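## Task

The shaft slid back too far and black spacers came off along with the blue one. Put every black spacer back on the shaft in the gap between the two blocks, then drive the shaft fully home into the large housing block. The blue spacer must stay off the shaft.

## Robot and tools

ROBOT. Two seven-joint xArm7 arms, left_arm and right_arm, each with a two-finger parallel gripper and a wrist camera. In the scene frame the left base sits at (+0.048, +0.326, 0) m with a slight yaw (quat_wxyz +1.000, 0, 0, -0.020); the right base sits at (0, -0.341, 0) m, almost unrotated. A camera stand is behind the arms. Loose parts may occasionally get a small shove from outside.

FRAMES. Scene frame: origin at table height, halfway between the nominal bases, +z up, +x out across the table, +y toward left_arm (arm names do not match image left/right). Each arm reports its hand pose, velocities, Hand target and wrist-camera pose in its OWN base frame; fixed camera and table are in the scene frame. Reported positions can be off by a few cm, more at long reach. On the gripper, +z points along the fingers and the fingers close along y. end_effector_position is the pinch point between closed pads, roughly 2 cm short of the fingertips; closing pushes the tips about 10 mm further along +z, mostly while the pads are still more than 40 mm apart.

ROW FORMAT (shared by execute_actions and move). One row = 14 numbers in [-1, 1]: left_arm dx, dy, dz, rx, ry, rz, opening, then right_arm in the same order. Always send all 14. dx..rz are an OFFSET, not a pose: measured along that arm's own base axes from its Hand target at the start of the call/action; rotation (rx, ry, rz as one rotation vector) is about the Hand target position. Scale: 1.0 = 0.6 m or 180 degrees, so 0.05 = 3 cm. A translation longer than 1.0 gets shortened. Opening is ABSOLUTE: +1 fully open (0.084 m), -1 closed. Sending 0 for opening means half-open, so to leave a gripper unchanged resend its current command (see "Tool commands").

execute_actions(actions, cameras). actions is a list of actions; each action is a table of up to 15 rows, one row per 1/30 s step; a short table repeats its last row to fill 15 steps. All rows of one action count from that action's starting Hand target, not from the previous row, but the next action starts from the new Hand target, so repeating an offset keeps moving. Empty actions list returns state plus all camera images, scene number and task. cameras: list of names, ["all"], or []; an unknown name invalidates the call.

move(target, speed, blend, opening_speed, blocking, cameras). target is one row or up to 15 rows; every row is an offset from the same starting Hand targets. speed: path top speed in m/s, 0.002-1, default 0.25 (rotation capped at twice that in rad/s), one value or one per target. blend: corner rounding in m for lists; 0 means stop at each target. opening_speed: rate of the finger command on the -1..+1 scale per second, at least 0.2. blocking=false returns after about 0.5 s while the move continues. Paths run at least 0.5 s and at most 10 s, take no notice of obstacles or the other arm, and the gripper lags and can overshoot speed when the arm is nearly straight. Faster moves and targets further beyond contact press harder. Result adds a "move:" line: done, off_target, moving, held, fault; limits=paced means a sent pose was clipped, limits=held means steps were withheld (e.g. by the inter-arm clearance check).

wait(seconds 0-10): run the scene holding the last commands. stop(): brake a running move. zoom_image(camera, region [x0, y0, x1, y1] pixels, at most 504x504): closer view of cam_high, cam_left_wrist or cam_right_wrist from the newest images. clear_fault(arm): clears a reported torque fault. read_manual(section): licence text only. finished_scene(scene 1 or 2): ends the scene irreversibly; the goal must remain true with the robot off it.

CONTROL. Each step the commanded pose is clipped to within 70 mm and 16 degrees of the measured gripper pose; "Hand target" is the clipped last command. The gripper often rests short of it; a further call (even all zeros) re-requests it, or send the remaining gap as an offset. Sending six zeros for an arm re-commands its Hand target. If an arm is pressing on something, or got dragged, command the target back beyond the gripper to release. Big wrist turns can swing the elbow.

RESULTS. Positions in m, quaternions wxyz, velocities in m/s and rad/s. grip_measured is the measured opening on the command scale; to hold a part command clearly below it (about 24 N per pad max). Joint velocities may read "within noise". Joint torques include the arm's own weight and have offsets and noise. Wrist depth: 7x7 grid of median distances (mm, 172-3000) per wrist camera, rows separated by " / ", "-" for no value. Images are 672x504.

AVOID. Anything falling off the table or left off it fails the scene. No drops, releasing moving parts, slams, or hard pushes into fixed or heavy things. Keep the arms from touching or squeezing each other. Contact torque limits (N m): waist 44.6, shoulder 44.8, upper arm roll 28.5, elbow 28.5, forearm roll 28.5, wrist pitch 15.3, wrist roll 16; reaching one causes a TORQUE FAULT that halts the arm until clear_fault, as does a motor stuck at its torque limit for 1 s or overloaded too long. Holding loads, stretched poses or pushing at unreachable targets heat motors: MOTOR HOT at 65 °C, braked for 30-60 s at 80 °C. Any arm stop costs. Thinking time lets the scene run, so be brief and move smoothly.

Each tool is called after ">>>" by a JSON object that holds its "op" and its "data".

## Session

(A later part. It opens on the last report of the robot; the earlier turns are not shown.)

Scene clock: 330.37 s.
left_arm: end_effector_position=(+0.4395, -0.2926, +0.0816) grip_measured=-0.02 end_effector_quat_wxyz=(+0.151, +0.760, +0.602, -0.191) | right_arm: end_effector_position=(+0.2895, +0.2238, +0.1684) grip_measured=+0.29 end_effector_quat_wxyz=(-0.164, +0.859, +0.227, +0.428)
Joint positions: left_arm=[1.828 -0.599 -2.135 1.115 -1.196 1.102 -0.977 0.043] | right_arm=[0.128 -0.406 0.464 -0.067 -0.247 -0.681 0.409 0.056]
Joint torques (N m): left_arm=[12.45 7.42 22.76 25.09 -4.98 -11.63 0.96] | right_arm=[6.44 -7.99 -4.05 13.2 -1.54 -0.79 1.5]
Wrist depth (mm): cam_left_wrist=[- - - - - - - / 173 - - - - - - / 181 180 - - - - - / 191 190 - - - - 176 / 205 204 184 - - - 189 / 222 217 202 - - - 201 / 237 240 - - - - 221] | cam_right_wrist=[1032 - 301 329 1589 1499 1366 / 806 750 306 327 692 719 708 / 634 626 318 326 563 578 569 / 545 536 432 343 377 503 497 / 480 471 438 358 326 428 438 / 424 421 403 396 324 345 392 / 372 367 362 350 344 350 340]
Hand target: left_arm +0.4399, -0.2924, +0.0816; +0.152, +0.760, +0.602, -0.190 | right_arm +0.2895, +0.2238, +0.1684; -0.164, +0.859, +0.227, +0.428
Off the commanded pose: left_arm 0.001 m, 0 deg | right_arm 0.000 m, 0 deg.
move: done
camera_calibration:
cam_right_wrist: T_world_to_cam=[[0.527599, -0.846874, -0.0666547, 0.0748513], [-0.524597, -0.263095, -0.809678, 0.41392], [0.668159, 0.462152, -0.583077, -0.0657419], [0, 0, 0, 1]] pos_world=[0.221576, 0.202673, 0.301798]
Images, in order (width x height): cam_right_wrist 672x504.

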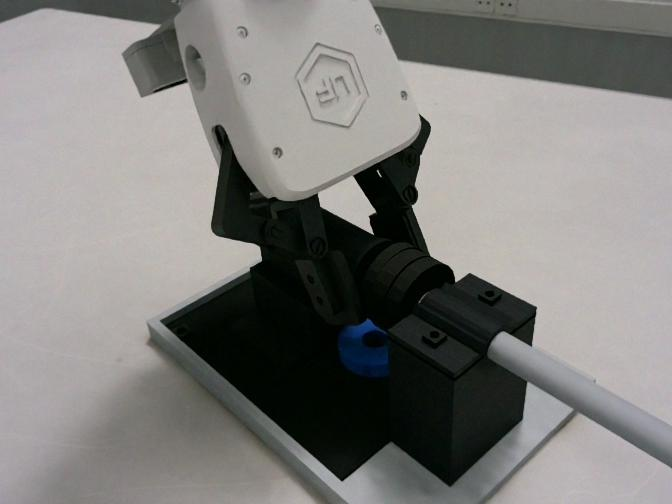

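>>> {"op": "move", "data": {"target": [[0,0,-0.0033,0,0,0,-0.4,0,0,0,0,0,0,0.3]], "speed": 0.01, "cameras": ["cam_right_wrist"]}}

>>> {"op": "zoom_image", "data": {"camera": "cam_right_wrist", "region": [350, 220, 470, 325]}}

Scene clock: 331.23 s.
left_arm: end_effector_position=(+0.4395, -0.2925, +0.0796) grip_measured=-0.02 end_effector_quat_wxyz=(+0.151, +0.760, +0.602, -0.191) | right_arm: end_effector_position=(+0.2895, +0.2238, +0.1684) grip_measured=+0.29 end_effector_quat_wxyz=(-0.164, +0.859, +0.227, +0.428)
Joint positions: left_arm=[1.829 -0.604 -2.136 1.115 -1.202 1.102 -0.973 0.043] | right_arm=[0.128 -0.406 0.464 -0.067 -0.247 -0.681 0.409 0.056]
Joint torques (N m): left_arm=[12.79 6.74 22.34 24.16 -4.81 -11.39 0.95] | right_arm=[6.27 -7.95 -4 13.3 -1.45 -0.77 1.45]
Wrist depth (mm): cam_left_wrist=[- - - - - - - / - - - - - - - / 179 178 - - - - - / 189 188 - - - - - / 202 202 - - - - 187 / 219 218 199 - - - 198 / 238 237 - - - - 218] | cam_right_wrist=[1028 - 302 331 1596 1480 1350 / 806 751 307 327 689 716 707 / 634 627 320 327 561 578 569 / 547 537 432 347 377 503 496 / 480 470 438 354 325 430 442 / 423 418 400 399 324 345 393 / 372 367 363 350 344 351 339]
Hand target: left_arm +0.4399, -0.2924, +0.0796; +0.152, +0.760, +0.602, -0.190 | right_arm +0.2895, +0.2238, +0.1684; -0.164, +0.859, +0.227, +0.428
Off the commanded pose: left_arm 0.000 m, 0 deg | right_arm 0.000 m, 0 deg.
move: done
camera_calibration:
cam_right_wrist: T_world_to_cam=[[0.527599, -0.846874, -0.0666547, 0.0748513], [-0.524597, -0.263095, -0.809678, 0.41392], [0.668159, 0.462152, -0.583077, -0.0657419], [0, 0, 0, 1]] pos_world=[0.221576, 0.202673, 0.301798]
Images, in order (width x height): cam_right_wrist 672x504.

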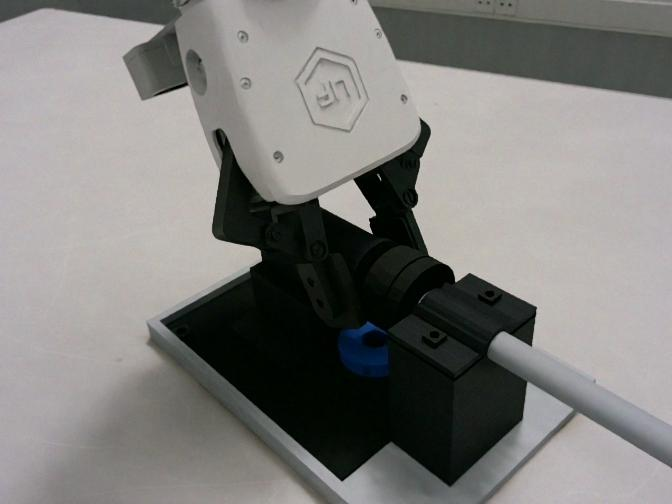

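Scaled by 4.200 from the camera's 672x504 image, which has a finer 960x720 frame.

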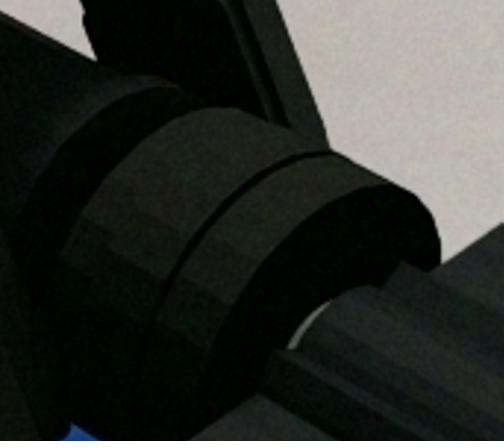

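>>> {"op": "zoom_image", "data": {"camera": "cam_right_wrist", "region": [375, 230, 435, 275]}}

>>> {"op": "zoom_image", "data": {"camera": "cam_right_wrist", "region": [350, 260, 410, 325]}}

Scaled by 8.400 from the camera's 672x504 image, which has a finer 960x720 frame.

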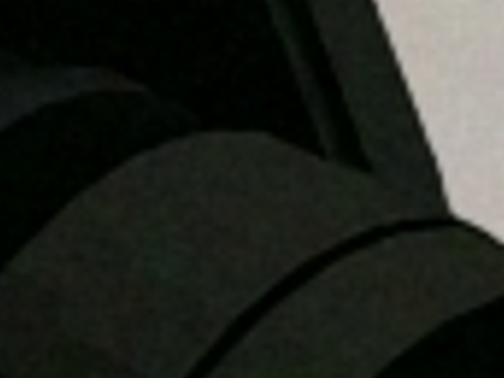

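Scaled by 7.754 from the camera's 672x504 image, which has a finer 960x720 frame.

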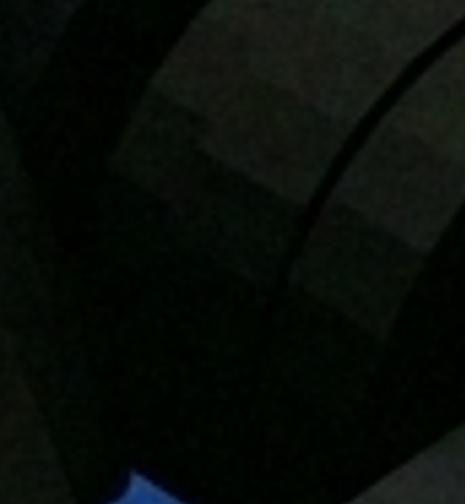

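>>> {"op": "move", "data": {"target": [[-0.00153,-0.00649,-0.0010,0,0,0,-0.4,0,0,0,0,0,0,0.3]], "speed": 0.01, "cameras": ["cam_right_wrist"]}}

>>> {"op": "zoom_image", "data": {"camera": "cam_right_wrist", "region": [350, 220, 470, 325]}}

Scene clock: 332.30 s.
left_arm: end_effector_position=(+0.4389, -0.2959, +0.0787) grip_measured=-0.02 end_effector_quat_wxyz=(+0.151, +0.760, +0.602, -0.190) | right_arm: end_effector_position=(+0.2895, +0.2238, +0.1684) grip_measured=+0.29 end_effector_quat_wxyz=(-0.164, +0.859, +0.227, +0.428)
Joint positions: left_arm=[1.823 -0.608 -2.137 1.117 -1.206 1.098 -0.978 0.043] | right_arm=[0.128 -0.406 0.464 -0.067 -0.247 -0.681 0.409 0.056]
Joint torques (N m): left_arm=[-12.37 19.42 3.02 50.47 -10.91 -9.45 -1.23] | right_arm=[6.45 -8.07 -3.97 13.27 -1.46 -0.85 1.5]
Wrist depth (mm): cam_left_wrist=[- - - - - - - / - - - - - - - / 177 177 - - - - - / 187 187 - - - - - / 201 200 - - - - 185 / 217 216 197 - - - 196 / 236 235 - - - - 213] | cam_right_wrist=[1031 - 301 329 1578 1483 1369 / 806 749 305 326 694 718 703 / 630 626 319 326 558 580 569 / 547 536 339 348 376 505 496 / 481 474 438 348 325 428 441 / 423 419 403 398 325 345 393 / 371 367 362 349 344 351 339]
Hand target: left_arm +0.4390, -0.2963, +0.0790; +0.152, +0.760, +0.602, -0.190 | right_arm +0.2895, +0.2238, +0.1684; -0.164, +0.859, +0.227, +0.428
Off the commanded pose: left_arm 0.001 m, 0 deg | right_arm 0.000 m, 0 deg.
move: done
camera_calibration:
cam_right_wrist: T_world_to_cam=[[0.527599, -0.846874, -0.0666547, 0.0748513], [-0.524597, -0.263095, -0.809678, 0.41392], [0.668159, 0.462152, -0.583077, -0.0657419], [0, 0, 0, 1]] pos_world=[0.221576, 0.202673, 0.301798]
Images, in order (width x height): cam_right_wrist 672x504.

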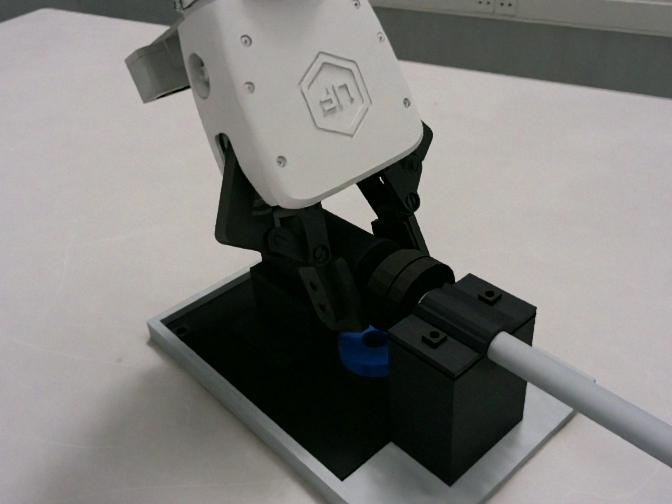

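Scaled by 4.200 from the camera's 672x504 image, which has a finer 960x720 frame.

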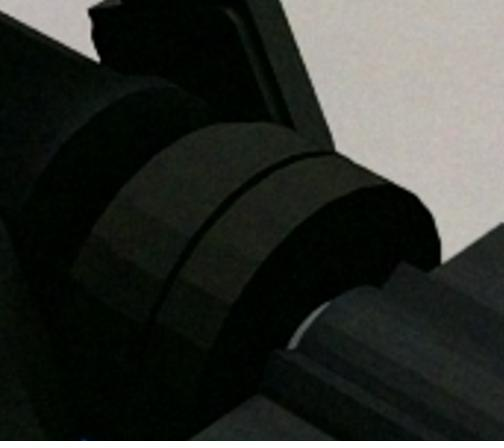

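>>> {"op": "zoom_image", "data": {"camera": "cam_right_wrist", "region": [365, 240, 455, 310]}}

>>> {"op": "execute_actions", "data": {"actions": []}}

>>> {"op": "zoom_image", "data": {"camera": "cam_high", "region": [280, 140, 400, 260]}}

Scaled by 5.600 from the camera's 672x504 image, which has a finer 960x720 frame.

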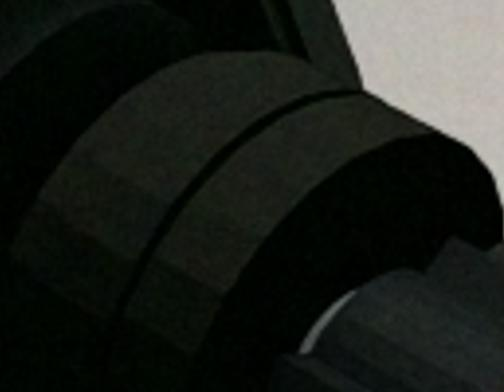

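Scene clock: 332.97 s.
left_arm: end_effector_position=(+0.4388, -0.2960, +0.0787) grip_measured=-0.02 end_effector_quat_wxyz=(+0.151, +0.760, +0.602, -0.190) | right_arm: end_effector_position=(+0.2895, +0.2238, +0.1684) grip_measured=+0.29 end_effector_quat_wxyz=(-0.164, +0.859, +0.227, +0.428)
Joint positions: left_arm=[1.823 -0.608 -2.137 1.117 -1.206 1.098 -0.978 0.043] | right_arm=[0.128 -0.406 0.464 -0.067 -0.247 -0.681 0.409 0.056]
Joint velocities: within noise
Joint torques (N m): left_arm=[-12.85 26.61 2.75 50.31 -10.64 -8.7 -1.3] | right_arm=[6.53 -7.88 -4.01 13.24 -1.53 -0.85 1.52]
Wrist depth (mm): cam_left_wrist=[- - - - - - - / - - - - - - - / 177 177 - - - - - / 187 186 - - - - - / 200 200 - - - - 185 / 217 216 196 - - - 196 / 236 234 - - - - 213] | cam_right_wrist=[1019 - 301 329 1593 1477 1358 / 806 752 305 326 693 722 701 / 633 627 318 325 560 582 568 / 546 537 335 348 377 505 493 / 478 472 437 348 324 426 438 / 426 418 401 398 325 344 393 / 372 367 363 349 344 351 339]
Hand target: left_arm +0.4390, -0.2963, +0.0790; +0.152, +0.760, +0.602, -0.190 | right_arm +0.2895, +0.2238, +0.1684; -0.164, +0.859, +0.227, +0.428
Tool commands: left_gripper/opening=-0.4 right_gripper/opening=+0.3
Off the commanded pose: left_arm 0.000 m, 0 deg | right_arm 0.000 m, 0 deg.
camera_calibration:
cam_left_wrist: T_world_to_cam=[[0.972957, -0.229606, -0.0252153, -0.458317], [-0.192655, -0.866875, 0.459796, -0.134755], [-0.12743, -0.442503, -0.887667, 0.131228], [0, 0, 0, 1]] pos_world=[0.436684, -0.163979, 0.166889]
cam_right_wrist: T_world_to_cam=[[0.527599, -0.846874, -0.0666547, 0.0748513], [-0.524597, -0.263095, -0.809678, 0.41392], [0.668159, 0.462152, -0.583077, -0.0657419], [0, 0, 0, 1]] pos_world=[0.221576, 0.202673, 0.301798]

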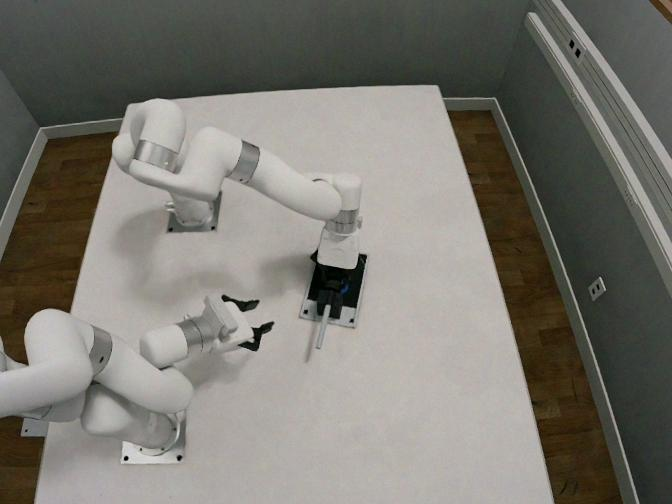

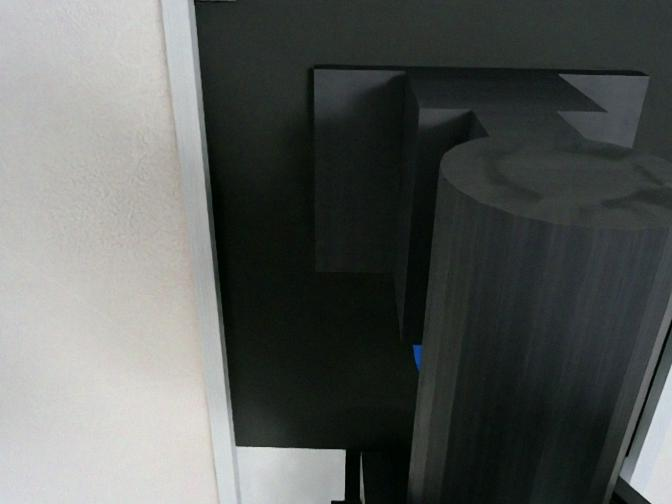

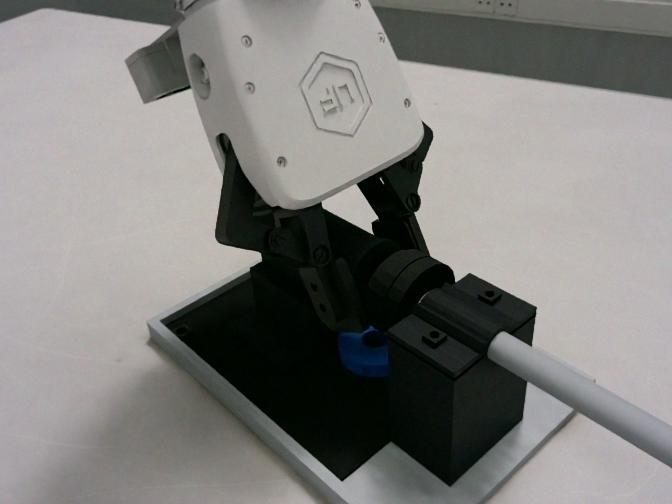

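Scaled by 4.200 from the camera's 672x504 image, which has a finer 960x720 frame.

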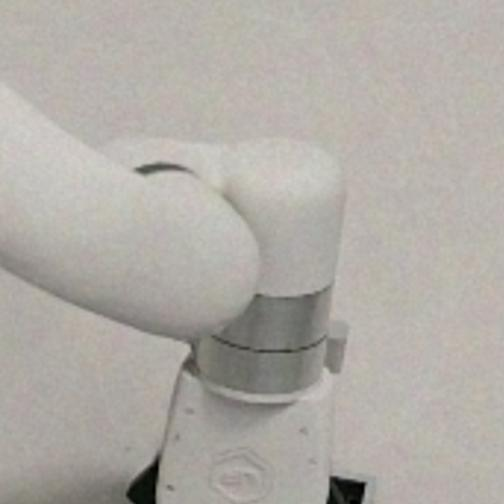

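>>> {"op": "move", "data": {"target": [[0.0031,0.013,0.0030,0,0,0,-0.4,0,0,0,0,0,0,0.3]], "speed": 0.02, "cameras": ["cam_right_wrist"]}}

>>> {"op": "zoom_image", "data": {"camera": "cam_right_wrist", "region": [350, 220, 470, 325]}}

Scene clock: 334.23 s.
left_arm: end_effector_position=(+0.4405, -0.2889, +0.0807) grip_measured=-0.02 end_effector_quat_wxyz=(+0.152, +0.761, +0.602, -0.191) | right_arm: end_effector_position=(+0.2895, +0.2238, +0.1684) grip_measured=+0.29 end_effector_quat_wxyz=(-0.164, +0.859, +0.227, +0.428)
Joint positions: left_arm=[1.832 -0.602 -2.13 1.113 -1.198 1.106 -0.968 0.043] | right_arm=[0.128 -0.406 0.464 -0.067 -0.247 -0.681 0.409 0.056]
Joint torques (N m): left_arm=[23.61 22.24 43.52 24.18 1.65 -10.39 1.23] | right_arm=[6.38 -8.43 -3.93 13.31 -1.51 -0.84 1.57]
Wrist depth (mm): cam_left_wrist=[- - - - - - - / - - - - - - - / 179 179 - - - - - / 189 188 - - - - 174 / 203 202 184 - - - 188 / 220 219 199 - - - 199 / 235 238 - - - - 219] | cam_right_wrist=[1019 - 305 335 1600 1493 1369 / 807 751 309 330 689 716 705 / 636 626 322 330 587 582 566 / 547 537 431 344 489 505 496 / 479 473 439 357 325 428 440 / 424 418 401 399 325 345 394 / 372 366 363 350 343 350 339]
Hand target: left_arm +0.4409, -0.2885, +0.0808; +0.152, +0.760, +0.602, -0.190 | right_arm +0.2895, +0.2238, +0.1684; -0.164, +0.859, +0.227, +0.428
Off the commanded pose: left_arm 0.001 m, 0 deg | right_arm 0.000 m, 0 deg.
move: done
camera_calibration:
cam_right_wrist: T_world_to_cam=[[0.527599, -0.846874, -0.0666547, 0.0748513], [-0.524597, -0.263095, -0.809678, 0.41392], [0.668159, 0.462152, -0.583077, -0.0657419], [0, 0, 0, 1]] pos_world=[0.221576, 0.202673, 0.301798]
Images, in order (width x height): cam_right_wrist 672x504.

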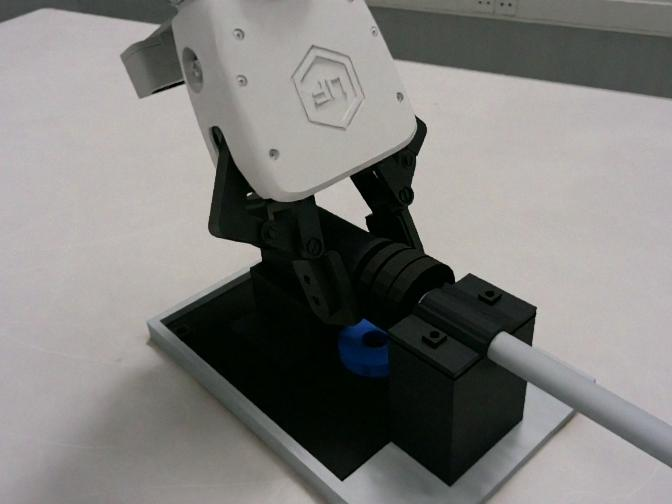

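Scaled by 4.200 from the camera's 672x504 image, which has a finer 960x720 frame.

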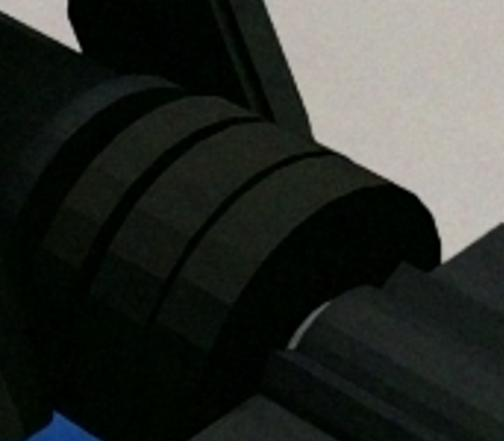

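>>> {"op": "move", "data": {"target": [[-0.0007,-0.003,0.025,0,0,0,-0.4,0,0,0,0,0,0,0.3]], "speed": 0.02, "cameras": ["cam_right_wrist"]}}

>>> {"op": "zoom_image", "data": {"camera": "cam_right_wrist", "region": [350, 220, 470, 325]}}

Scene clock: 335.90 s.
left_arm: end_effector_position=(+0.4404, -0.2902, +0.0957) grip_measured=-0.02 end_effector_quat_wxyz=(+0.152, +0.760, +0.602, -0.190) | right_arm: end_effector_position=(+0.2895, +0.2238, +0.1684) grip_measured=+0.29 end_effector_quat_wxyz=(-0.164, +0.859, +0.227, +0.428)
Joint positions: left_arm=[1.81 -0.572 -2.105 1.115 -1.164 1.113 -1 0.043] | right_arm=[0.128 -0.406 0.464 -0.067 -0.247 -0.681 0.409 0.056]
Joint torques (N m): left_arm=[-2.18 32.52 32.85 48.54 -3.35 -5.78 -0.99] | right_arm=[6.36 -8.01 -3.94 13.28 -1.33 -0.88 1.53]
Wrist depth (mm): cam_left_wrist=[175 174 - - - - - / 183 183 176 - - - - / 195 194 181 - - - 182 / 206 205 191 - - - 191 / 221 217 202 - - - 201 / 235 237 221 - - - 221 / 260 258 247 - - - 241] | cam_right_wrist=[1029 - 297 325 1585 1480 1369 / 806 748 302 322 659 718 705 / 634 626 316 330 587 580 567 / 548 536 510 337 364 503 495 / 478 471 437 414 326 428 441 / 422 418 403 397 324 346 393 / 372 368 363 349 344 350 339]
Hand target: left_arm +0.4404, -0.2903, +0.0958; +0.152, +0.760, +0.602, -0.190 | right_arm +0.2895, +0.2238, +0.1684; -0.164, +0.859, +0.227, +0.428
Off the commanded pose: left_arm 0.000 m, 0 deg | right_arm 0.000 m, 0 deg.
move: done
camera_calibration:
cam_right_wrist: T_world_to_cam=[[0.527599, -0.846874, -0.0666547, 0.0748513], [-0.524597, -0.263095, -0.809678, 0.41392], [0.668159, 0.462152, -0.583077, -0.0657419], [0, 0, 0, 1]] pos_world=[0.221576, 0.202673, 0.301798]
Images, in order (width x height): cam_right_wrist 672x504.

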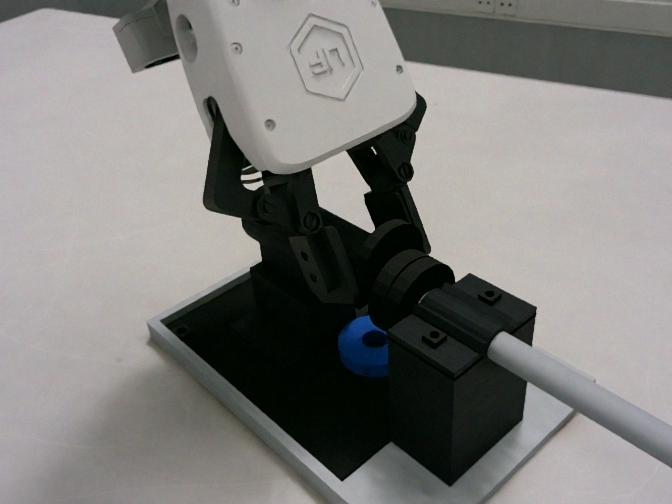

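Scaled by 4.200 from the camera's 672x504 image, which has a finer 960x720 frame.

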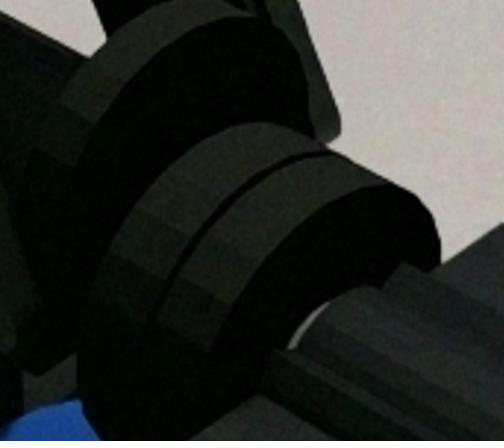

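>>> {"op": "move", "data": {"target": [[0,0,-0.0203,0,0,0,-0.4,0,0,0,0,0,0,0.3]], "speed": 0.02, "cameras": ["cam_right_wrist"]}}

>>> {"op": "zoom_image", "data": {"camera": "cam_right_wrist", "region": [350, 220, 470, 325]}}

Scene clock: 337.23 s.
left_arm: end_effector_position=(+0.4398, -0.2906, +0.0836) grip_measured=-0.02 end_effector_quat_wxyz=(+0.151, +0.760, +0.602, -0.191) | right_arm: end_effector_position=(+0.2895, +0.2238, +0.1684) grip_measured=+0.29 end_effector_quat_wxyz=(-0.164, +0.859, +0.227, +0.428)
Joint positions: left_arm=[1.824 -0.598 -2.124 1.114 -1.193 1.11 -0.976 0.043] | right_arm=[0.128 -0.406 0.464 -0.067 -0.247 -0.681 0.409 0.056]
Joint torques (N m): left_arm=[10.55 7.87 25.39 22.81 -4.46 -12.03 1.08] | right_arm=[6.52 -8.18 -4.05 13.04 -1.4 -0.74 1.5]
Wrist depth (mm): cam_left_wrist=[- - - - - - - / 175 - - - - - - / 183 183 - - - - - / 193 192 179 - - - 179 / 207 207 189 - - - 189 / 225 220 204 - - - 203 / 241 243 - - - - 224] | cam_right_wrist=[1028 - 302 330 1578 1493 1350 / 802 748 306 327 689 716 705 / 633 624 319 326 585 577 571 / 546 537 431 341 375 505 496 / 479 472 436 357 326 427 440 / 423 418 402 398 324 345 393 / 371 367 362 349 343 350 340]
Hand target: left_arm +0.4404, -0.2903, +0.0836; +0.152, +0.760, +0.602, -0.190 | right_arm +0.2895, +0.2238, +0.1684; -0.164, +0.859, +0.227, +0.428
Off the commanded pose: left_arm 0.001 m, 0 deg | right_arm 0.000 m, 0 deg.
move: done
camera_calibration:
cam_right_wrist: T_world_to_cam=[[0.527599, -0.846874, -0.0666547, 0.0748513], [-0.524597, -0.263095, -0.809678, 0.41392], [0.668159, 0.462152, -0.583077, -0.0657419], [0, 0, 0, 1]] pos_world=[0.221576, 0.202673, 0.301798]
Images, in order (width x height): cam_right_wrist 672x504.

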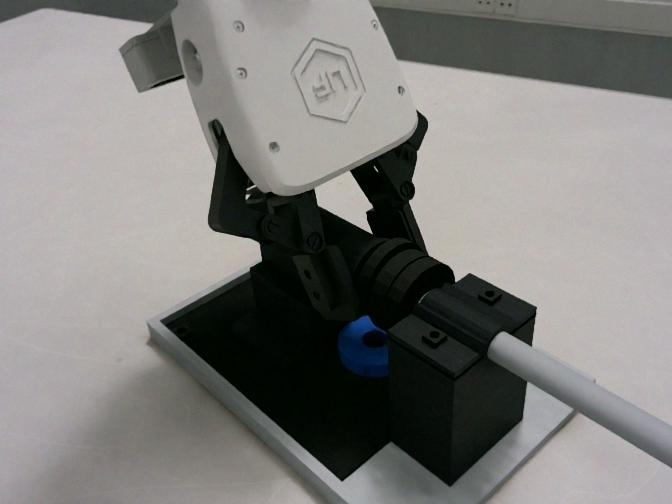

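Scaled by 4.200 from the camera's 672x504 image, which has a finer 960x720 frame.

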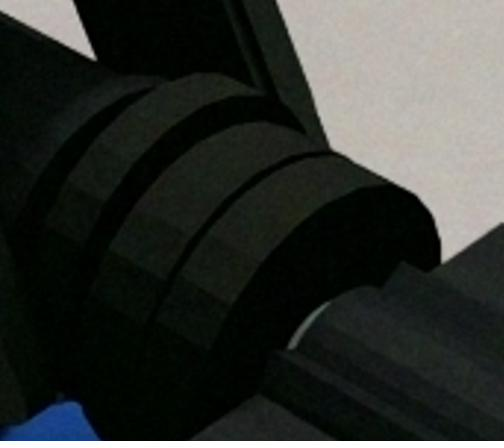

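>>> {"op": "zoom_image", "data": {"camera": "cam_right_wrist", "region": [352, 232, 422, 302]}}

Scaled by 7.200 from the camera's 672x504 image, which has a finer 960x720 frame.

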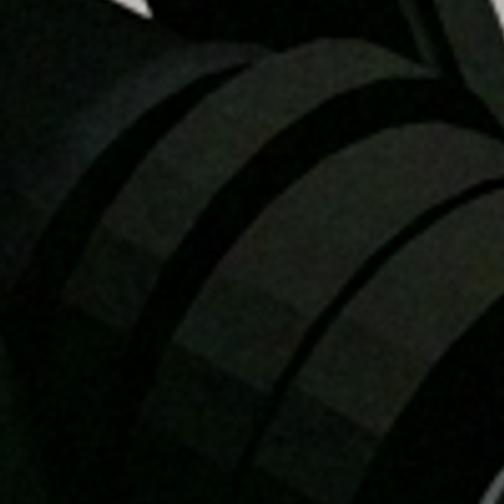

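>>> {"op": "move", "data": {"target": [[0,0,0,0,0,0,-0.4,0,-0.20,0.15,0,0,0,0.3],[0,0,0,0,0,0,-0.4,0.17,-0.25,0.13,0,0,0,0.3]], "speed": 0.15}}

Scene clock: 339.27 s.
left_arm: end_effector_position=(+0.4401, -0.2904, +0.0836) grip_measured=-0.02 end_effector_quat_wxyz=(+0.151, +0.760, +0.602, -0.191) | right_arm: end_effector_position=(+0.2899, +0.2105, +0.1783) grip_measured=+0.29 end_effector_quat_wxyz=(-0.162, +0.856, +0.223, +0.438)
Joint positions: left_arm=[1.823 -0.6 -2.121 1.114 -1.195 1.11 -0.975 0.043] | right_arm=[0.145 -0.488 0.344 -0.095 -0.365 -0.653 0.439 0.056]
Joint torques (N m): left_arm=[4 7.17 29.26 29.81 -4.45 -11.42 1.11] | right_arm=[-6.27 2.04 0.32 14.08 3.5 -4.88 -1.17]
Wrist depth (mm): cam_left_wrist=[- - - - - - - / 174 - - - - - - / 183 182 - - - - - / 193 192 179 - - - 179 / 207 206 189 - - - 189 / 224 220 204 - - - 203 / 240 243 - - - - 223] | cam_right_wrist=[1036 319 327 1634 1560 1428 1361 / 818 333 325 353 793 735 1405 / 672 668 329 377 621 619 609 / 578 568 346 378 538 535 524 / 504 496 449 353 340 470 462 / 442 432 422 404 324 385 413 / 388 383 377 365 354 368 280]
Hand target: left_arm +0.4404, -0.2903, +0.0836; +0.152, +0.760, +0.602, -0.190 | right_arm +0.2899, +0.2105, +0.1783; -0.162, +0.856, +0.223, +0.438 (not the last commanded pose)
Off the commanded pose: left_arm 0.000 m, 0 deg | right_arm 0.183 m, 1 deg.
move: held (right_arm; a check stopped the path); path passed 0 of 2 targets; limits=held
pose unreachable (right arm): on one or more control steps of this call, first in action 0 (counted from 0), this arm could not follow its commanded pose, so it was not sent that pose on those steps. It may still have moved: this result reports where it is.
cause: moving toward the commanded pose would bring two parts of the arm too close to each other (joints 2 (shoulder) to 6 (wrist pitch) lie between them).

>>> {"op": "move", "data": {"target": [[0,0,0,0,0,0,-0.4,0.0,-0.07,0.13,-0.04,0.027,0.11,0.3],[0,0,0,0,0,0,-0.4,0.19,-0.18,0.10,-0.079,0.053,0.22,0.3]], "speed": 0.15, "cameras": ["cam_right_wrist"]}}

Scene clock: 343.43 s.
left_arm: end_effector_position=(+0.4401, -0.2904, +0.0836) grip_measured=-0.02 end_effector_quat_wxyz=(+0.151, +0.760, +0.602, -0.191) | right_arm: end_effector_position=(+0.4039, +0.1025, +0.2383) grip_measured=+0.29 end_effector_quat_wxyz=(-0.213, +0.776, +0.536, +0.256)
Joint positions: left_arm=[1.816 -0.606 -2.112 1.115 -1.201 1.117 -0.973 0.043] | right_arm=[0.205 0.204 -0.459 1.15 -2.268 -1.135 1.231 0.056]
Joint torques (N m): left_arm=[4.39 6.82 29.5 29.61 -4.5 -11.3 1.28] | right_arm=[-6.48 -8.36 -3.84 15.54 -0.77 -3.93 -1.28]
Wrist depth (mm): cam_left_wrist=[- - - - - - - / 174 - - - - - - / 183 182 - - - - - / 193 192 179 - - - 179 / 207 206 189 - - - 189 / 224 220 204 - - - 203 / 240 242 - - - - 223] | cam_right_wrist=[681 675 357 359 361 657 650 / 619 608 392 387 396 592 585 / 544 540 542 405 506 527 522 / 504 502 485 381 467 486 483 / 467 464 454 368 436 455 450 / 433 431 421 414 416 413 420 / 399 396 395 394 389 387 386]
Hand target: left_arm +0.4404, -0.2903, +0.0836; +0.152, +0.760, +0.602, -0.190 | right_arm +0.4039, +0.1025, +0.2383; -0.213, +0.776, +0.536, +0.256
Off the commanded pose: left_arm 0.000 m, 0 deg | right_arm 0.000 m, 0 deg.
move: done
camera_calibration:
cam_right_wrist: T_world_to_cam=[[0.942024, -0.333684, -0.0353065, -0.311149], [-0.281591, -0.728939, -0.623983, 0.40401], [0.182477, 0.597748, -0.78064, 0.183921], [0, 0, 0, 1]] pos_world=[0.373314, 0.0807346, 0.384686]
Images, in order (width x height): cam_right_wrist 672x504.

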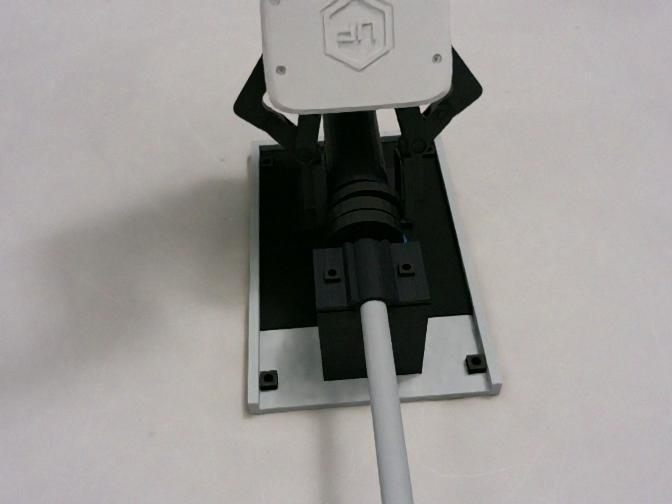

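>>> {"op": "zoom_image", "data": {"camera": "cam_right_wrist", "region": [315, 155, 415, 255]}}

Scaled by 5.040 from the camera's 672x504 image, which has a finer 960x720 frame.

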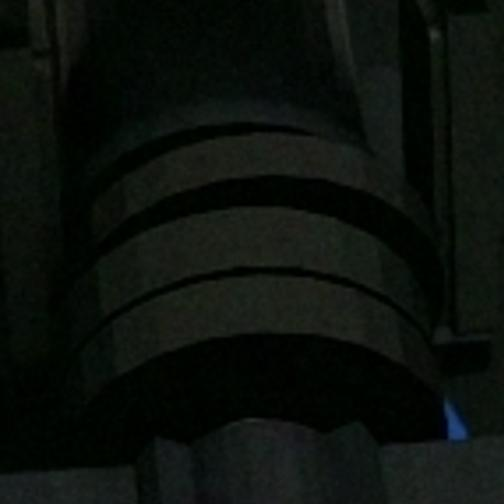

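>>> {"op": "zoom_image", "data": {"camera": "cam_right_wrist", "region": [328, 170, 408, 230]}}

Scaled by 6.300 from the camera's 672x504 image, which has a finer 960x720 frame.

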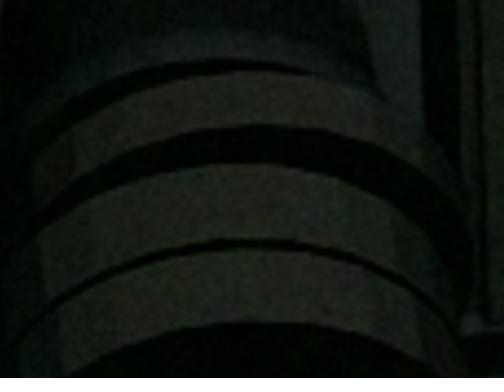

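>>> {"op": "move", "data": {"target": [[0,0,0.0047,0.0487,-0.0115,0,-0.4,0,0,0,0,0,0,0.3]], "speed": 0.03, "cameras": ["cam_right_wrist"]}}

>>> {"op": "zoom_image", "data": {"camera": "cam_right_wrist", "region": [328, 170, 408, 230]}}

Scene clock: 347.07 s.
left_arm: end_effector_position=(+0.4401, -0.2904, +0.0863) grip_measured=-0.02 end_effector_quat_wxyz=(+0.104, +0.773, +0.612, -0.131) | right_arm: end_effector_position=(+0.4039, +0.1025, +0.2383) grip_measured=+0.29 end_effector_quat_wxyz=(-0.213, +0.776, +0.536, +0.256)
Joint positions: left_arm=[1.7 -0.642 -2.039 1.134 -1.088 1.07 -1.102 0.043] | right_arm=[0.205 0.204 -0.459 1.15 -2.268 -1.135 1.231 0.056]
Joint torques (N m): left_arm=[4.24 18.96 42.4 36.83 0.97 -11.54 -0.74] | right_arm=[-5.41 -8.77 -3.65 15.47 -0.77 -4.11 0.08]
Wrist depth (mm): cam_left_wrist=[178 178 - - - - - / 186 185 175 174 174 173 174 / 194 193 180 - - - 181 / 201 200 189 - - - 188 / 211 209 197 - - - 194 / 221 218 207 - - - 204 / 232 232 216 - - - 214] | cam_right_wrist=[683 677 345 342 349 655 649 / 617 611 380 365 383 592 588 / 549 542 540 403 507 527 523 / 503 501 488 381 468 488 483 / 467 464 455 365 436 452 450 / 433 430 422 413 414 414 418 / 397 396 395 392 389 387 386]
Hand target: left_arm +0.4404, -0.2903, +0.0864; +0.104, +0.773, +0.612, -0.130 | right_arm +0.4039, +0.1025, +0.2383; -0.213, +0.776, +0.536, +0.256
Off the commanded pose: left_arm 0.000 m, 0 deg | right_arm 0.000 m, 0 deg.
move: done
camera_calibration:
cam_right_wrist: T_world_to_cam=[[0.942024, -0.333684, -0.0353065, -0.311149], [-0.281591, -0.728939, -0.623983, 0.40401], [0.182477, 0.597748, -0.78064, 0.183921], [0, 0, 0, 1]] pos_world=[0.373314, 0.0807346, 0.384686]
Images, in order (width x height): cam_right_wrist 672x504.

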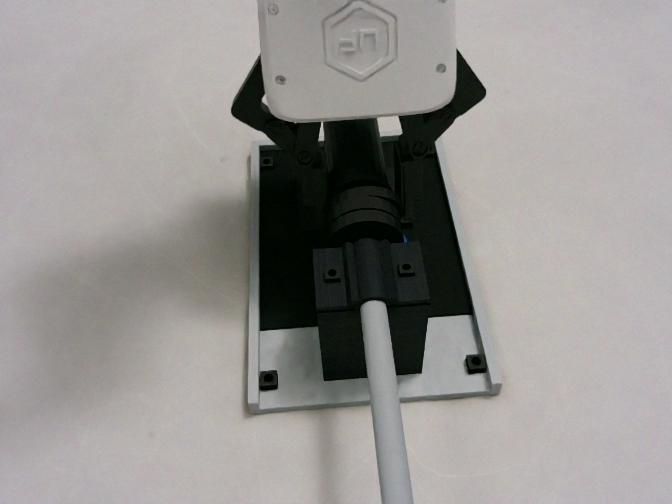

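Scaled by 6.300 from the camera's 672x504 image, which has a finer 960x720 frame.

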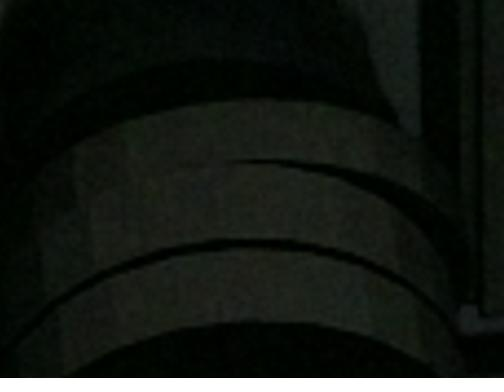

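>>> {"op": "move", "data": {"target": [[0.0017,0.0015,0.0020,0,0,0,-0.4,0,0,0,0,0,0,0.3]], "speed": 0.02, "cameras": ["cam_right_wrist"]}}

>>> {"op": "zoom_image", "data": {"camera": "cam_right_wrist", "region": [318, 165, 418, 240]}}

Scene clock: 348.00 s.
left_arm: end_effector_position=(+0.4407, -0.2899, +0.0872) grip_measured=-0.02 end_effector_quat_wxyz=(+0.103, +0.773, +0.612, -0.131) | right_arm: end_effector_position=(+0.4039, +0.1025, +0.2383) grip_measured=+0.29 end_effector_quat_wxyz=(-0.213, +0.776, +0.536, +0.256)
Joint positions: left_arm=[1.703 -0.642 -2.038 1.137 -1.085 1.073 -1.102 0.043] | right_arm=[0.205 0.204 -0.459 1.15 -2.268 -1.135 1.231 0.056]
Joint torques (N m): left_arm=[21.76 28.99 48.62 42.46 0.72 -11.36 -0.62] | right_arm=[-5.32 -8.81 -3.65 15.44 -0.61 -4.06 0.45]
Wrist depth (mm): cam_left_wrist=[179 178 - - - - - / 187 186 175 175 174 173 175 / 195 194 181 - - - 182 / 202 201 189 - - - 188 / 212 210 198 - - - 195 / 223 219 208 - - - 205 / 233 233 216 - - - 214] | cam_right_wrist=[686 680 340 342 348 655 648 / 619 613 387 367 384 595 587 / 548 543 541 405 506 528 522 / 505 499 485 381 468 486 483 / 466 464 453 366 436 453 450 / 433 432 421 414 413 415 420 / 398 396 395 393 389 387 386]
Hand target: left_arm +0.4415, -0.2894, +0.0876; +0.104, +0.773, +0.612, -0.130 | right_arm +0.4039, +0.1025, +0.2383; -0.213, +0.776, +0.536, +0.256
Off the commanded pose: left_arm 0.001 m, 0 deg | right_arm 0.000 m, 0 deg.
move: done
camera_calibration:
cam_right_wrist: T_world_to_cam=[[0.942024, -0.333684, -0.0353065, -0.311149], [-0.281591, -0.728939, -0.623983, 0.40401], [0.182477, 0.597748, -0.78064, 0.183921], [0, 0, 0, 1]] pos_world=[0.373314, 0.0807346, 0.384686]
Images, in order (width x height): cam_right_wrist 672x504.

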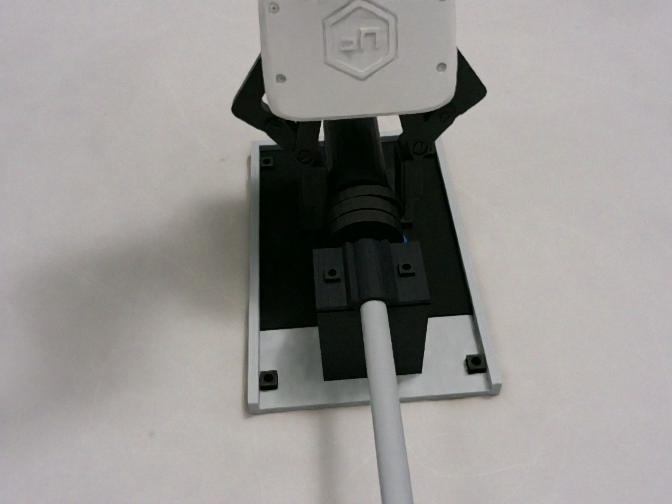

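Scaled by 5.040 from the camera's 672x504 image, which has a finer 960x720 frame.

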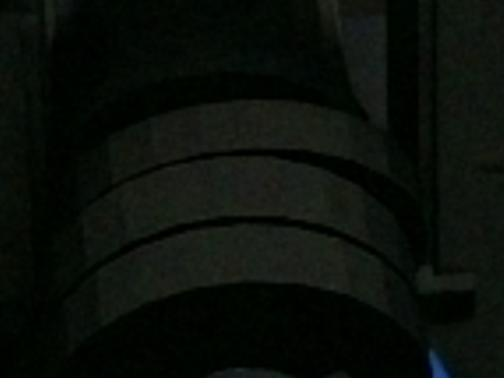

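>>> {"op": "move", "data": {"target": [[0.0027,-0.0007,0,0,0,-0.016,-0.4,0,0,0,0,0,0,0.3]], "speed": 0.02, "cameras": ["cam_right_wrist"]}}

>>> {"op": "zoom_image", "data": {"camera": "cam_right_wrist", "region": [318, 165, 418, 240]}}

Scene clock: 350.17 s.
left_arm: end_effector_position=(+0.4414, -0.2906, +0.0871) grip_measured=-0.02 end_effector_quat_wxyz=(+0.099, +0.789, +0.592, -0.135) | right_arm: end_effector_position=(+0.4039, +0.1025, +0.2383) grip_measured=+0.29 end_effector_quat_wxyz=(-0.213, +0.776, +0.536, +0.256)
Joint positions: left_arm=[1.723 -0.653 -2.047 1.16 -1.076 1.102 -1.061 0.043] | right_arm=[0.205 0.204 -0.459 1.15 -2.268 -1.135 1.231 0.056]
Joint torques (N m): left_arm=[22.93 17.41 53.12 41.17 -3.38 -15.1 1.23] | right_arm=[-4.07 -8.78 -3.35 15.36 -0.78 -4.08 0.77]
Wrist depth (mm): cam_left_wrist=[179 179 - - - - - / 187 186 176 174 174 173 174 / 195 195 182 - - - 182 / 203 202 190 - - - 188 / 212 211 197 - - - 195 / 223 220 206 - - - 205 / 235 233 215 - - - 215] | cam_right_wrist=[681 678 342 342 347 653 648 / 613 608 385 369 382 590 585 / 548 543 540 405 507 526 526 / 504 499 484 381 468 486 483 / 467 464 454 366 436 453 448 / 434 431 421 413 413 414 419 / 398 396 393 392 389 388 386]
Hand target: left_arm +0.4431, -0.2898, +0.0876; +0.101, +0.788, +0.592, -0.133 | right_arm +0.4039, +0.1025, +0.2383; -0.213, +0.776, +0.536, +0.256
Off the commanded pose: left_arm 0.002 m, 0 deg | right_arm 0.000 m, 0 deg.
move: done
camera_calibration:
cam_right_wrist: T_world_to_cam=[[0.942024, -0.333684, -0.0353065, -0.311149], [-0.281591, -0.728939, -0.623983, 0.40401], [0.182477, 0.597748, -0.78064, 0.183921], [0, 0, 0, 1]] pos_world=[0.373314, 0.0807346, 0.384686]
Images, in order (width x height): cam_right_wrist 672x504.

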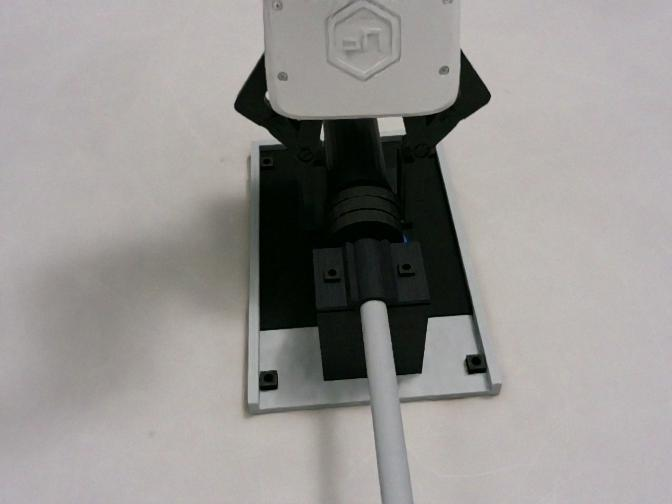

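Scaled by 5.040 from the camera's 672x504 image, which has a finer 960x720 frame.

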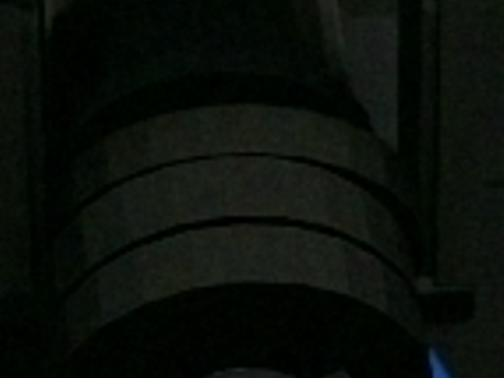

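>>> {"op": "move", "data": {"target": [[-0.0029,-0.0014,-0.0008,0,0,0,-0.4,0,0,0,0,0,0,0.3]], "speed": 0.02}}

>>> {"op": "move", "data": {"target": [[-0.0008,-0.0033,0,0,0,0,-0.4,0,0,0,0,0,0,0.3]], "speed": 0.01, "cameras": ["cam_right_wrist"]}}

>>> {"op": "zoom_image", "data": {"camera": "cam_right_wrist", "region": [318, 165, 418, 240]}}

Scene clock: 351.07 s.
left_arm: end_effector_position=(+0.4405, -0.2910, +0.0870) grip_measured=-0.02 end_effector_quat_wxyz=(+0.100, +0.788, +0.592, -0.134) | right_arm: end_effector_position=(+0.4039, +0.1025, +0.2383) grip_measured=+0.29 end_effector_quat_wxyz=(-0.213, +0.776, +0.536, +0.256)
Joint positions: left_arm=[1.715 -0.653 -2.042 1.155 -1.08 1.099 -1.061 0.043] | right_arm=[0.205 0.204 -0.459 1.15 -2.268 -1.135 1.231 0.056]
Joint torques (N m): left_arm=[5.86 20.41 44.48 29.95 -3.42 -13.14 0] | right_arm=[-3.96 -8.45 -3.39 15.58 -0.99 -4.01 0.79]
Wrist depth (mm): cam_left_wrist=[179 179 - - - - - / 186 186 176 175 174 173 175 / 195 194 182 - - - 182 / 203 201 190 - - - 188 / 211 211 196 - - - 195 / 223 219 206 - - - 204 / 234 233 216 - - - 215] | cam_right_wrist=[679 682 342 342 347 655 647 / 615 613 385 369 381 593 588 / 551 542 540 405 507 526 523 / 504 502 485 382 466 483 484 / 467 463 453 366 437 452 450 / 434 432 421 413 414 415 419 / 399 395 395 393 390 387 387]
Hand target: left_arm +0.4413, -0.2906, +0.0871; +0.101, +0.788, +0.592, -0.133 | right_arm +0.4039, +0.1025, +0.2383; -0.213, +0.776, +0.536, +0.256
Off the commanded pose: left_arm 0.001 m, 0 deg | right_arm 0.000 m, 0 deg.
move: done

Scene clock: 351.77 s.
left_arm: end_effector_position=(+0.4404, -0.2924, +0.0870) grip_measured=-0.02 end_effector_quat_wxyz=(+0.100, +0.788, +0.592, -0.133) | right_arm: end_effector_position=(+0.4039, +0.1025, +0.2383) grip_measured=+0.29 end_effector_quat_wxyz=(-0.213, +0.776, +0.536, +0.256)
Joint positions: left_arm=[1.711 -0.656 -2.04 1.156 -1.082 1.099 -1.064 0.043] | right_arm=[0.205 0.204 -0.459 1.15 -2.268 -1.135 1.231 0.056]
Joint torques (N m): left_arm=[-4.65 20.34 29.44 49.15 -8.8 -12.08 -1.14] | right_arm=[-3.95 -8.9 -3.05 15.42 -0.67 -4.03 0.64]
Wrist depth (mm): cam_left_wrist=[179 179 - - - - - / 187 186 176 175 174 173 175 / 195 195 181 - - - 182 / 202 201 190 - - - 188 / 211 210 197 - - - 195 / 222 219 206 - - - 204 / 234 232 215 - - - 215] | cam_right_wrist=[683 679 342 341 347 654 646 / 615 608 386 367 380 591 586 / 546 546 538 405 509 529 520 / 503 499 485 381 467 487 483 / 466 463 454 366 436 454 448 / 432 432 422 413 414 414 419 / 397 396 393 392 389 389 386]
Hand target: left_arm +0.4409, -0.2926, +0.0871; +0.101, +0.788, +0.592, -0.133 | right_arm +0.4039, +0.1025, +0.2383; -0.213, +0.776, +0.536, +0.256
Off the commanded pose: left_arm 0.001 m, 0 deg | right_arm 0.000 m, 0 deg.
move: done
camera_calibration:
cam_right_wrist: T_world_to_cam=[[0.942024, -0.333684, -0.0353065, -0.311149], [-0.281591, -0.728939, -0.623983, 0.40401], [0.182477, 0.597748, -0.78064, 0.183921], [0, 0, 0, 1]] pos_world=[0.373314, 0.0807346, 0.384686]
Images, in order (width x height): cam_right_wrist 672x504.

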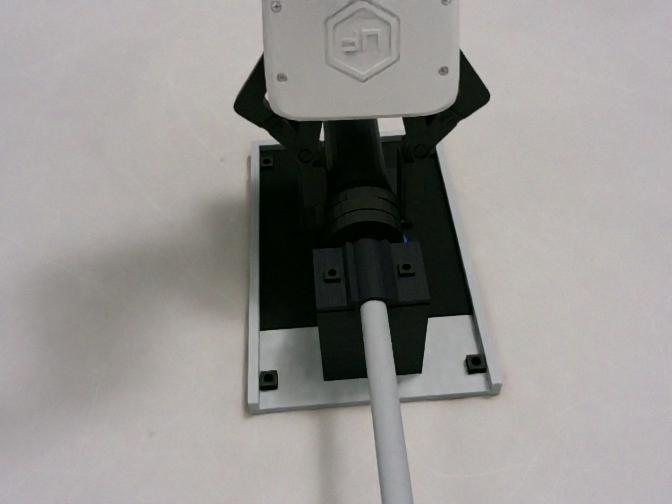

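Scaled by 5.040 from the camera's 672x504 image, which has a finer 960x720 frame.

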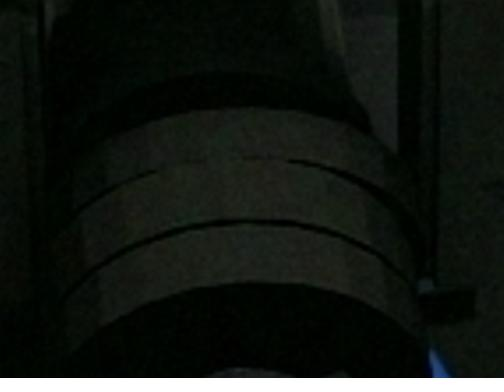

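>>> {"op": "move", "data": {"target": [[0.0006,0.0012,0.0017,0,0,0,-0.4,0,0,0,0,0,0,0.3]], "speed": 0.01}}

>>> {"op": "move", "data": {"target": [[-0.001,-0.0043,0,0,0,0,-0.4,0,0,0,0,0,0,0.3]], "speed": 0.01, "cameras": ["cam_right_wrist"]}}

>>> {"op": "zoom_image", "data": {"camera": "cam_right_wrist", "region": [318, 165, 418, 240]}}

Scene clock: 352.70 s.
left_arm: end_effector_position=(+0.4408, -0.2918, +0.0877) grip_measured=-0.02 end_effector_quat_wxyz=(+0.100, +0.788, +0.592, -0.133) | right_arm: end_effector_position=(+0.4039, +0.1025, +0.2383) grip_measured=+0.29 end_effector_quat_wxyz=(-0.213, +0.776, +0.536, +0.256)
Joint positions: left_arm=[1.71 -0.655 -2.038 1.156 -1.081 1.1 -1.064 0.043] | right_arm=[0.205 0.204 -0.459 1.15 -2.268 -1.135 1.231 0.056]
Joint torques (N m): left_arm=[3.09 33.51 43.92 51.47 -2.92 -10.57 0.62] | right_arm=[-3.67 -8.75 -2.97 15.3 -0.82 -4.04 0.67]
Wrist depth (mm): cam_left_wrist=[180 179 - - - - - / 187 187 176 175 174 173 175 / 195 195 182 - - - 182 / 203 202 190 - - - 188 / 212 211 197 - - - 195 / 222 219 206 - - - 205 / 234 233 215 - - - 215] | cam_right_wrist=[681 681 342 341 347 655 649 / 617 609 386 368 380 591 587 / 548 541 539 404 509 527 523 / 506 499 485 380 466 486 483 / 467 463 455 366 437 452 449 / 435 432 422 415 414 415 419 / 398 396 394 391 390 388 388]
Hand target: left_arm +0.4412, -0.2919, +0.0882; +0.101, +0.788, +0.592, -0.133 | right_arm +0.4039, +0.1025, +0.2383; -0.213, +0.776, +0.536, +0.256
Off the commanded pose: left_arm 0.001 m, 0 deg | right_arm 0.000 m, 0 deg.
move: done

Scene clock: 353.40 s.
left_arm: end_effector_position=(+0.4401, -0.2935, +0.0875) grip_measured=-0.02 end_effector_quat_wxyz=(+0.100, +0.788, +0.593, -0.133) | right_arm: end_effector_position=(+0.4039, +0.1025, +0.2383) grip_measured=+0.29 end_effector_quat_wxyz=(-0.213, +0.776, +0.536, +0.256)
Joint positions: left_arm=[1.707 -0.656 -2.038 1.157 -1.082 1.099 -1.069 0.043] | right_arm=[0.205 0.204 -0.459 1.15 -2.268 -1.135 1.231 0.056]
Joint torques (N m): left_arm=[-12.77 26.16 14.25 60.48 -11.27 -10.87 -1.56] | right_arm=[-3.79 -8.75 -2.68 15.47 -0.65 -4.06 0.78]
Wrist depth (mm): cam_left_wrist=[180 179 - - - - - / 187 187 176 175 175 173 175 / 196 195 182 - - - 182 / 202 202 190 - - - 188 / 212 211 197 - - - 195 / 223 219 206 - - - 205 / 234 233 215 - - - 215] | cam_right_wrist=[684 678 342 340 347 653 649 / 614 609 385 365 379 592 587 / 547 545 540 405 508 525 521 / 505 500 485 381 468 487 483 / 467 464 457 367 435 455 450 / 434 432 421 413 415 411 419 / 399 396 395 392 389 387 386]
Hand target: left_arm +0.4406, -0.2945, +0.0882; +0.101, +0.788, +0.592, -0.133 | right_arm +0.4039, +0.1025, +0.2383; -0.213, +0.776, +0.536, +0.256
Off the commanded pose: left_arm 0.001 m, 0 deg | right_arm 0.000 m, 0 deg.
move: done
camera_calibration:
cam_right_wrist: T_world_to_cam=[[0.942024, -0.333684, -0.0353065, -0.311149], [-0.281591, -0.728939, -0.623983, 0.40401], [0.182477, 0.597748, -0.78064, 0.183921], [0, 0, 0, 1]] pos_world=[0.373314, 0.0807346, 0.384686]
Images, in order (width x height): cam_right_wrist 672x504.

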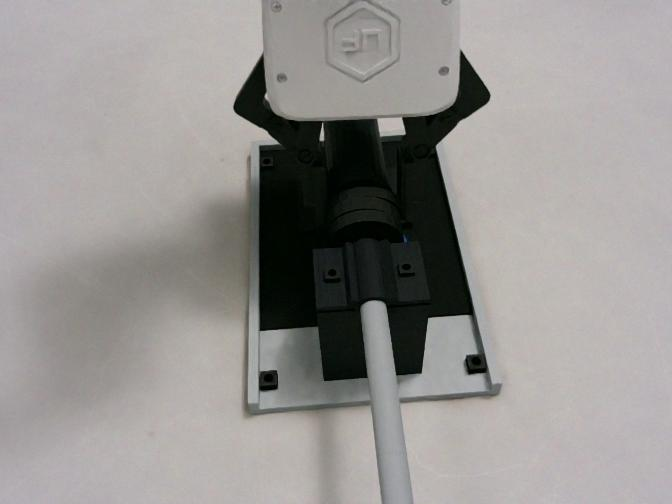

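Scaled by 5.040 from the camera's 672x504 image, which has a finer 960x720 frame.

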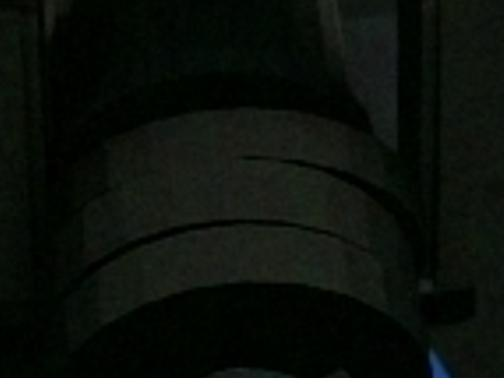

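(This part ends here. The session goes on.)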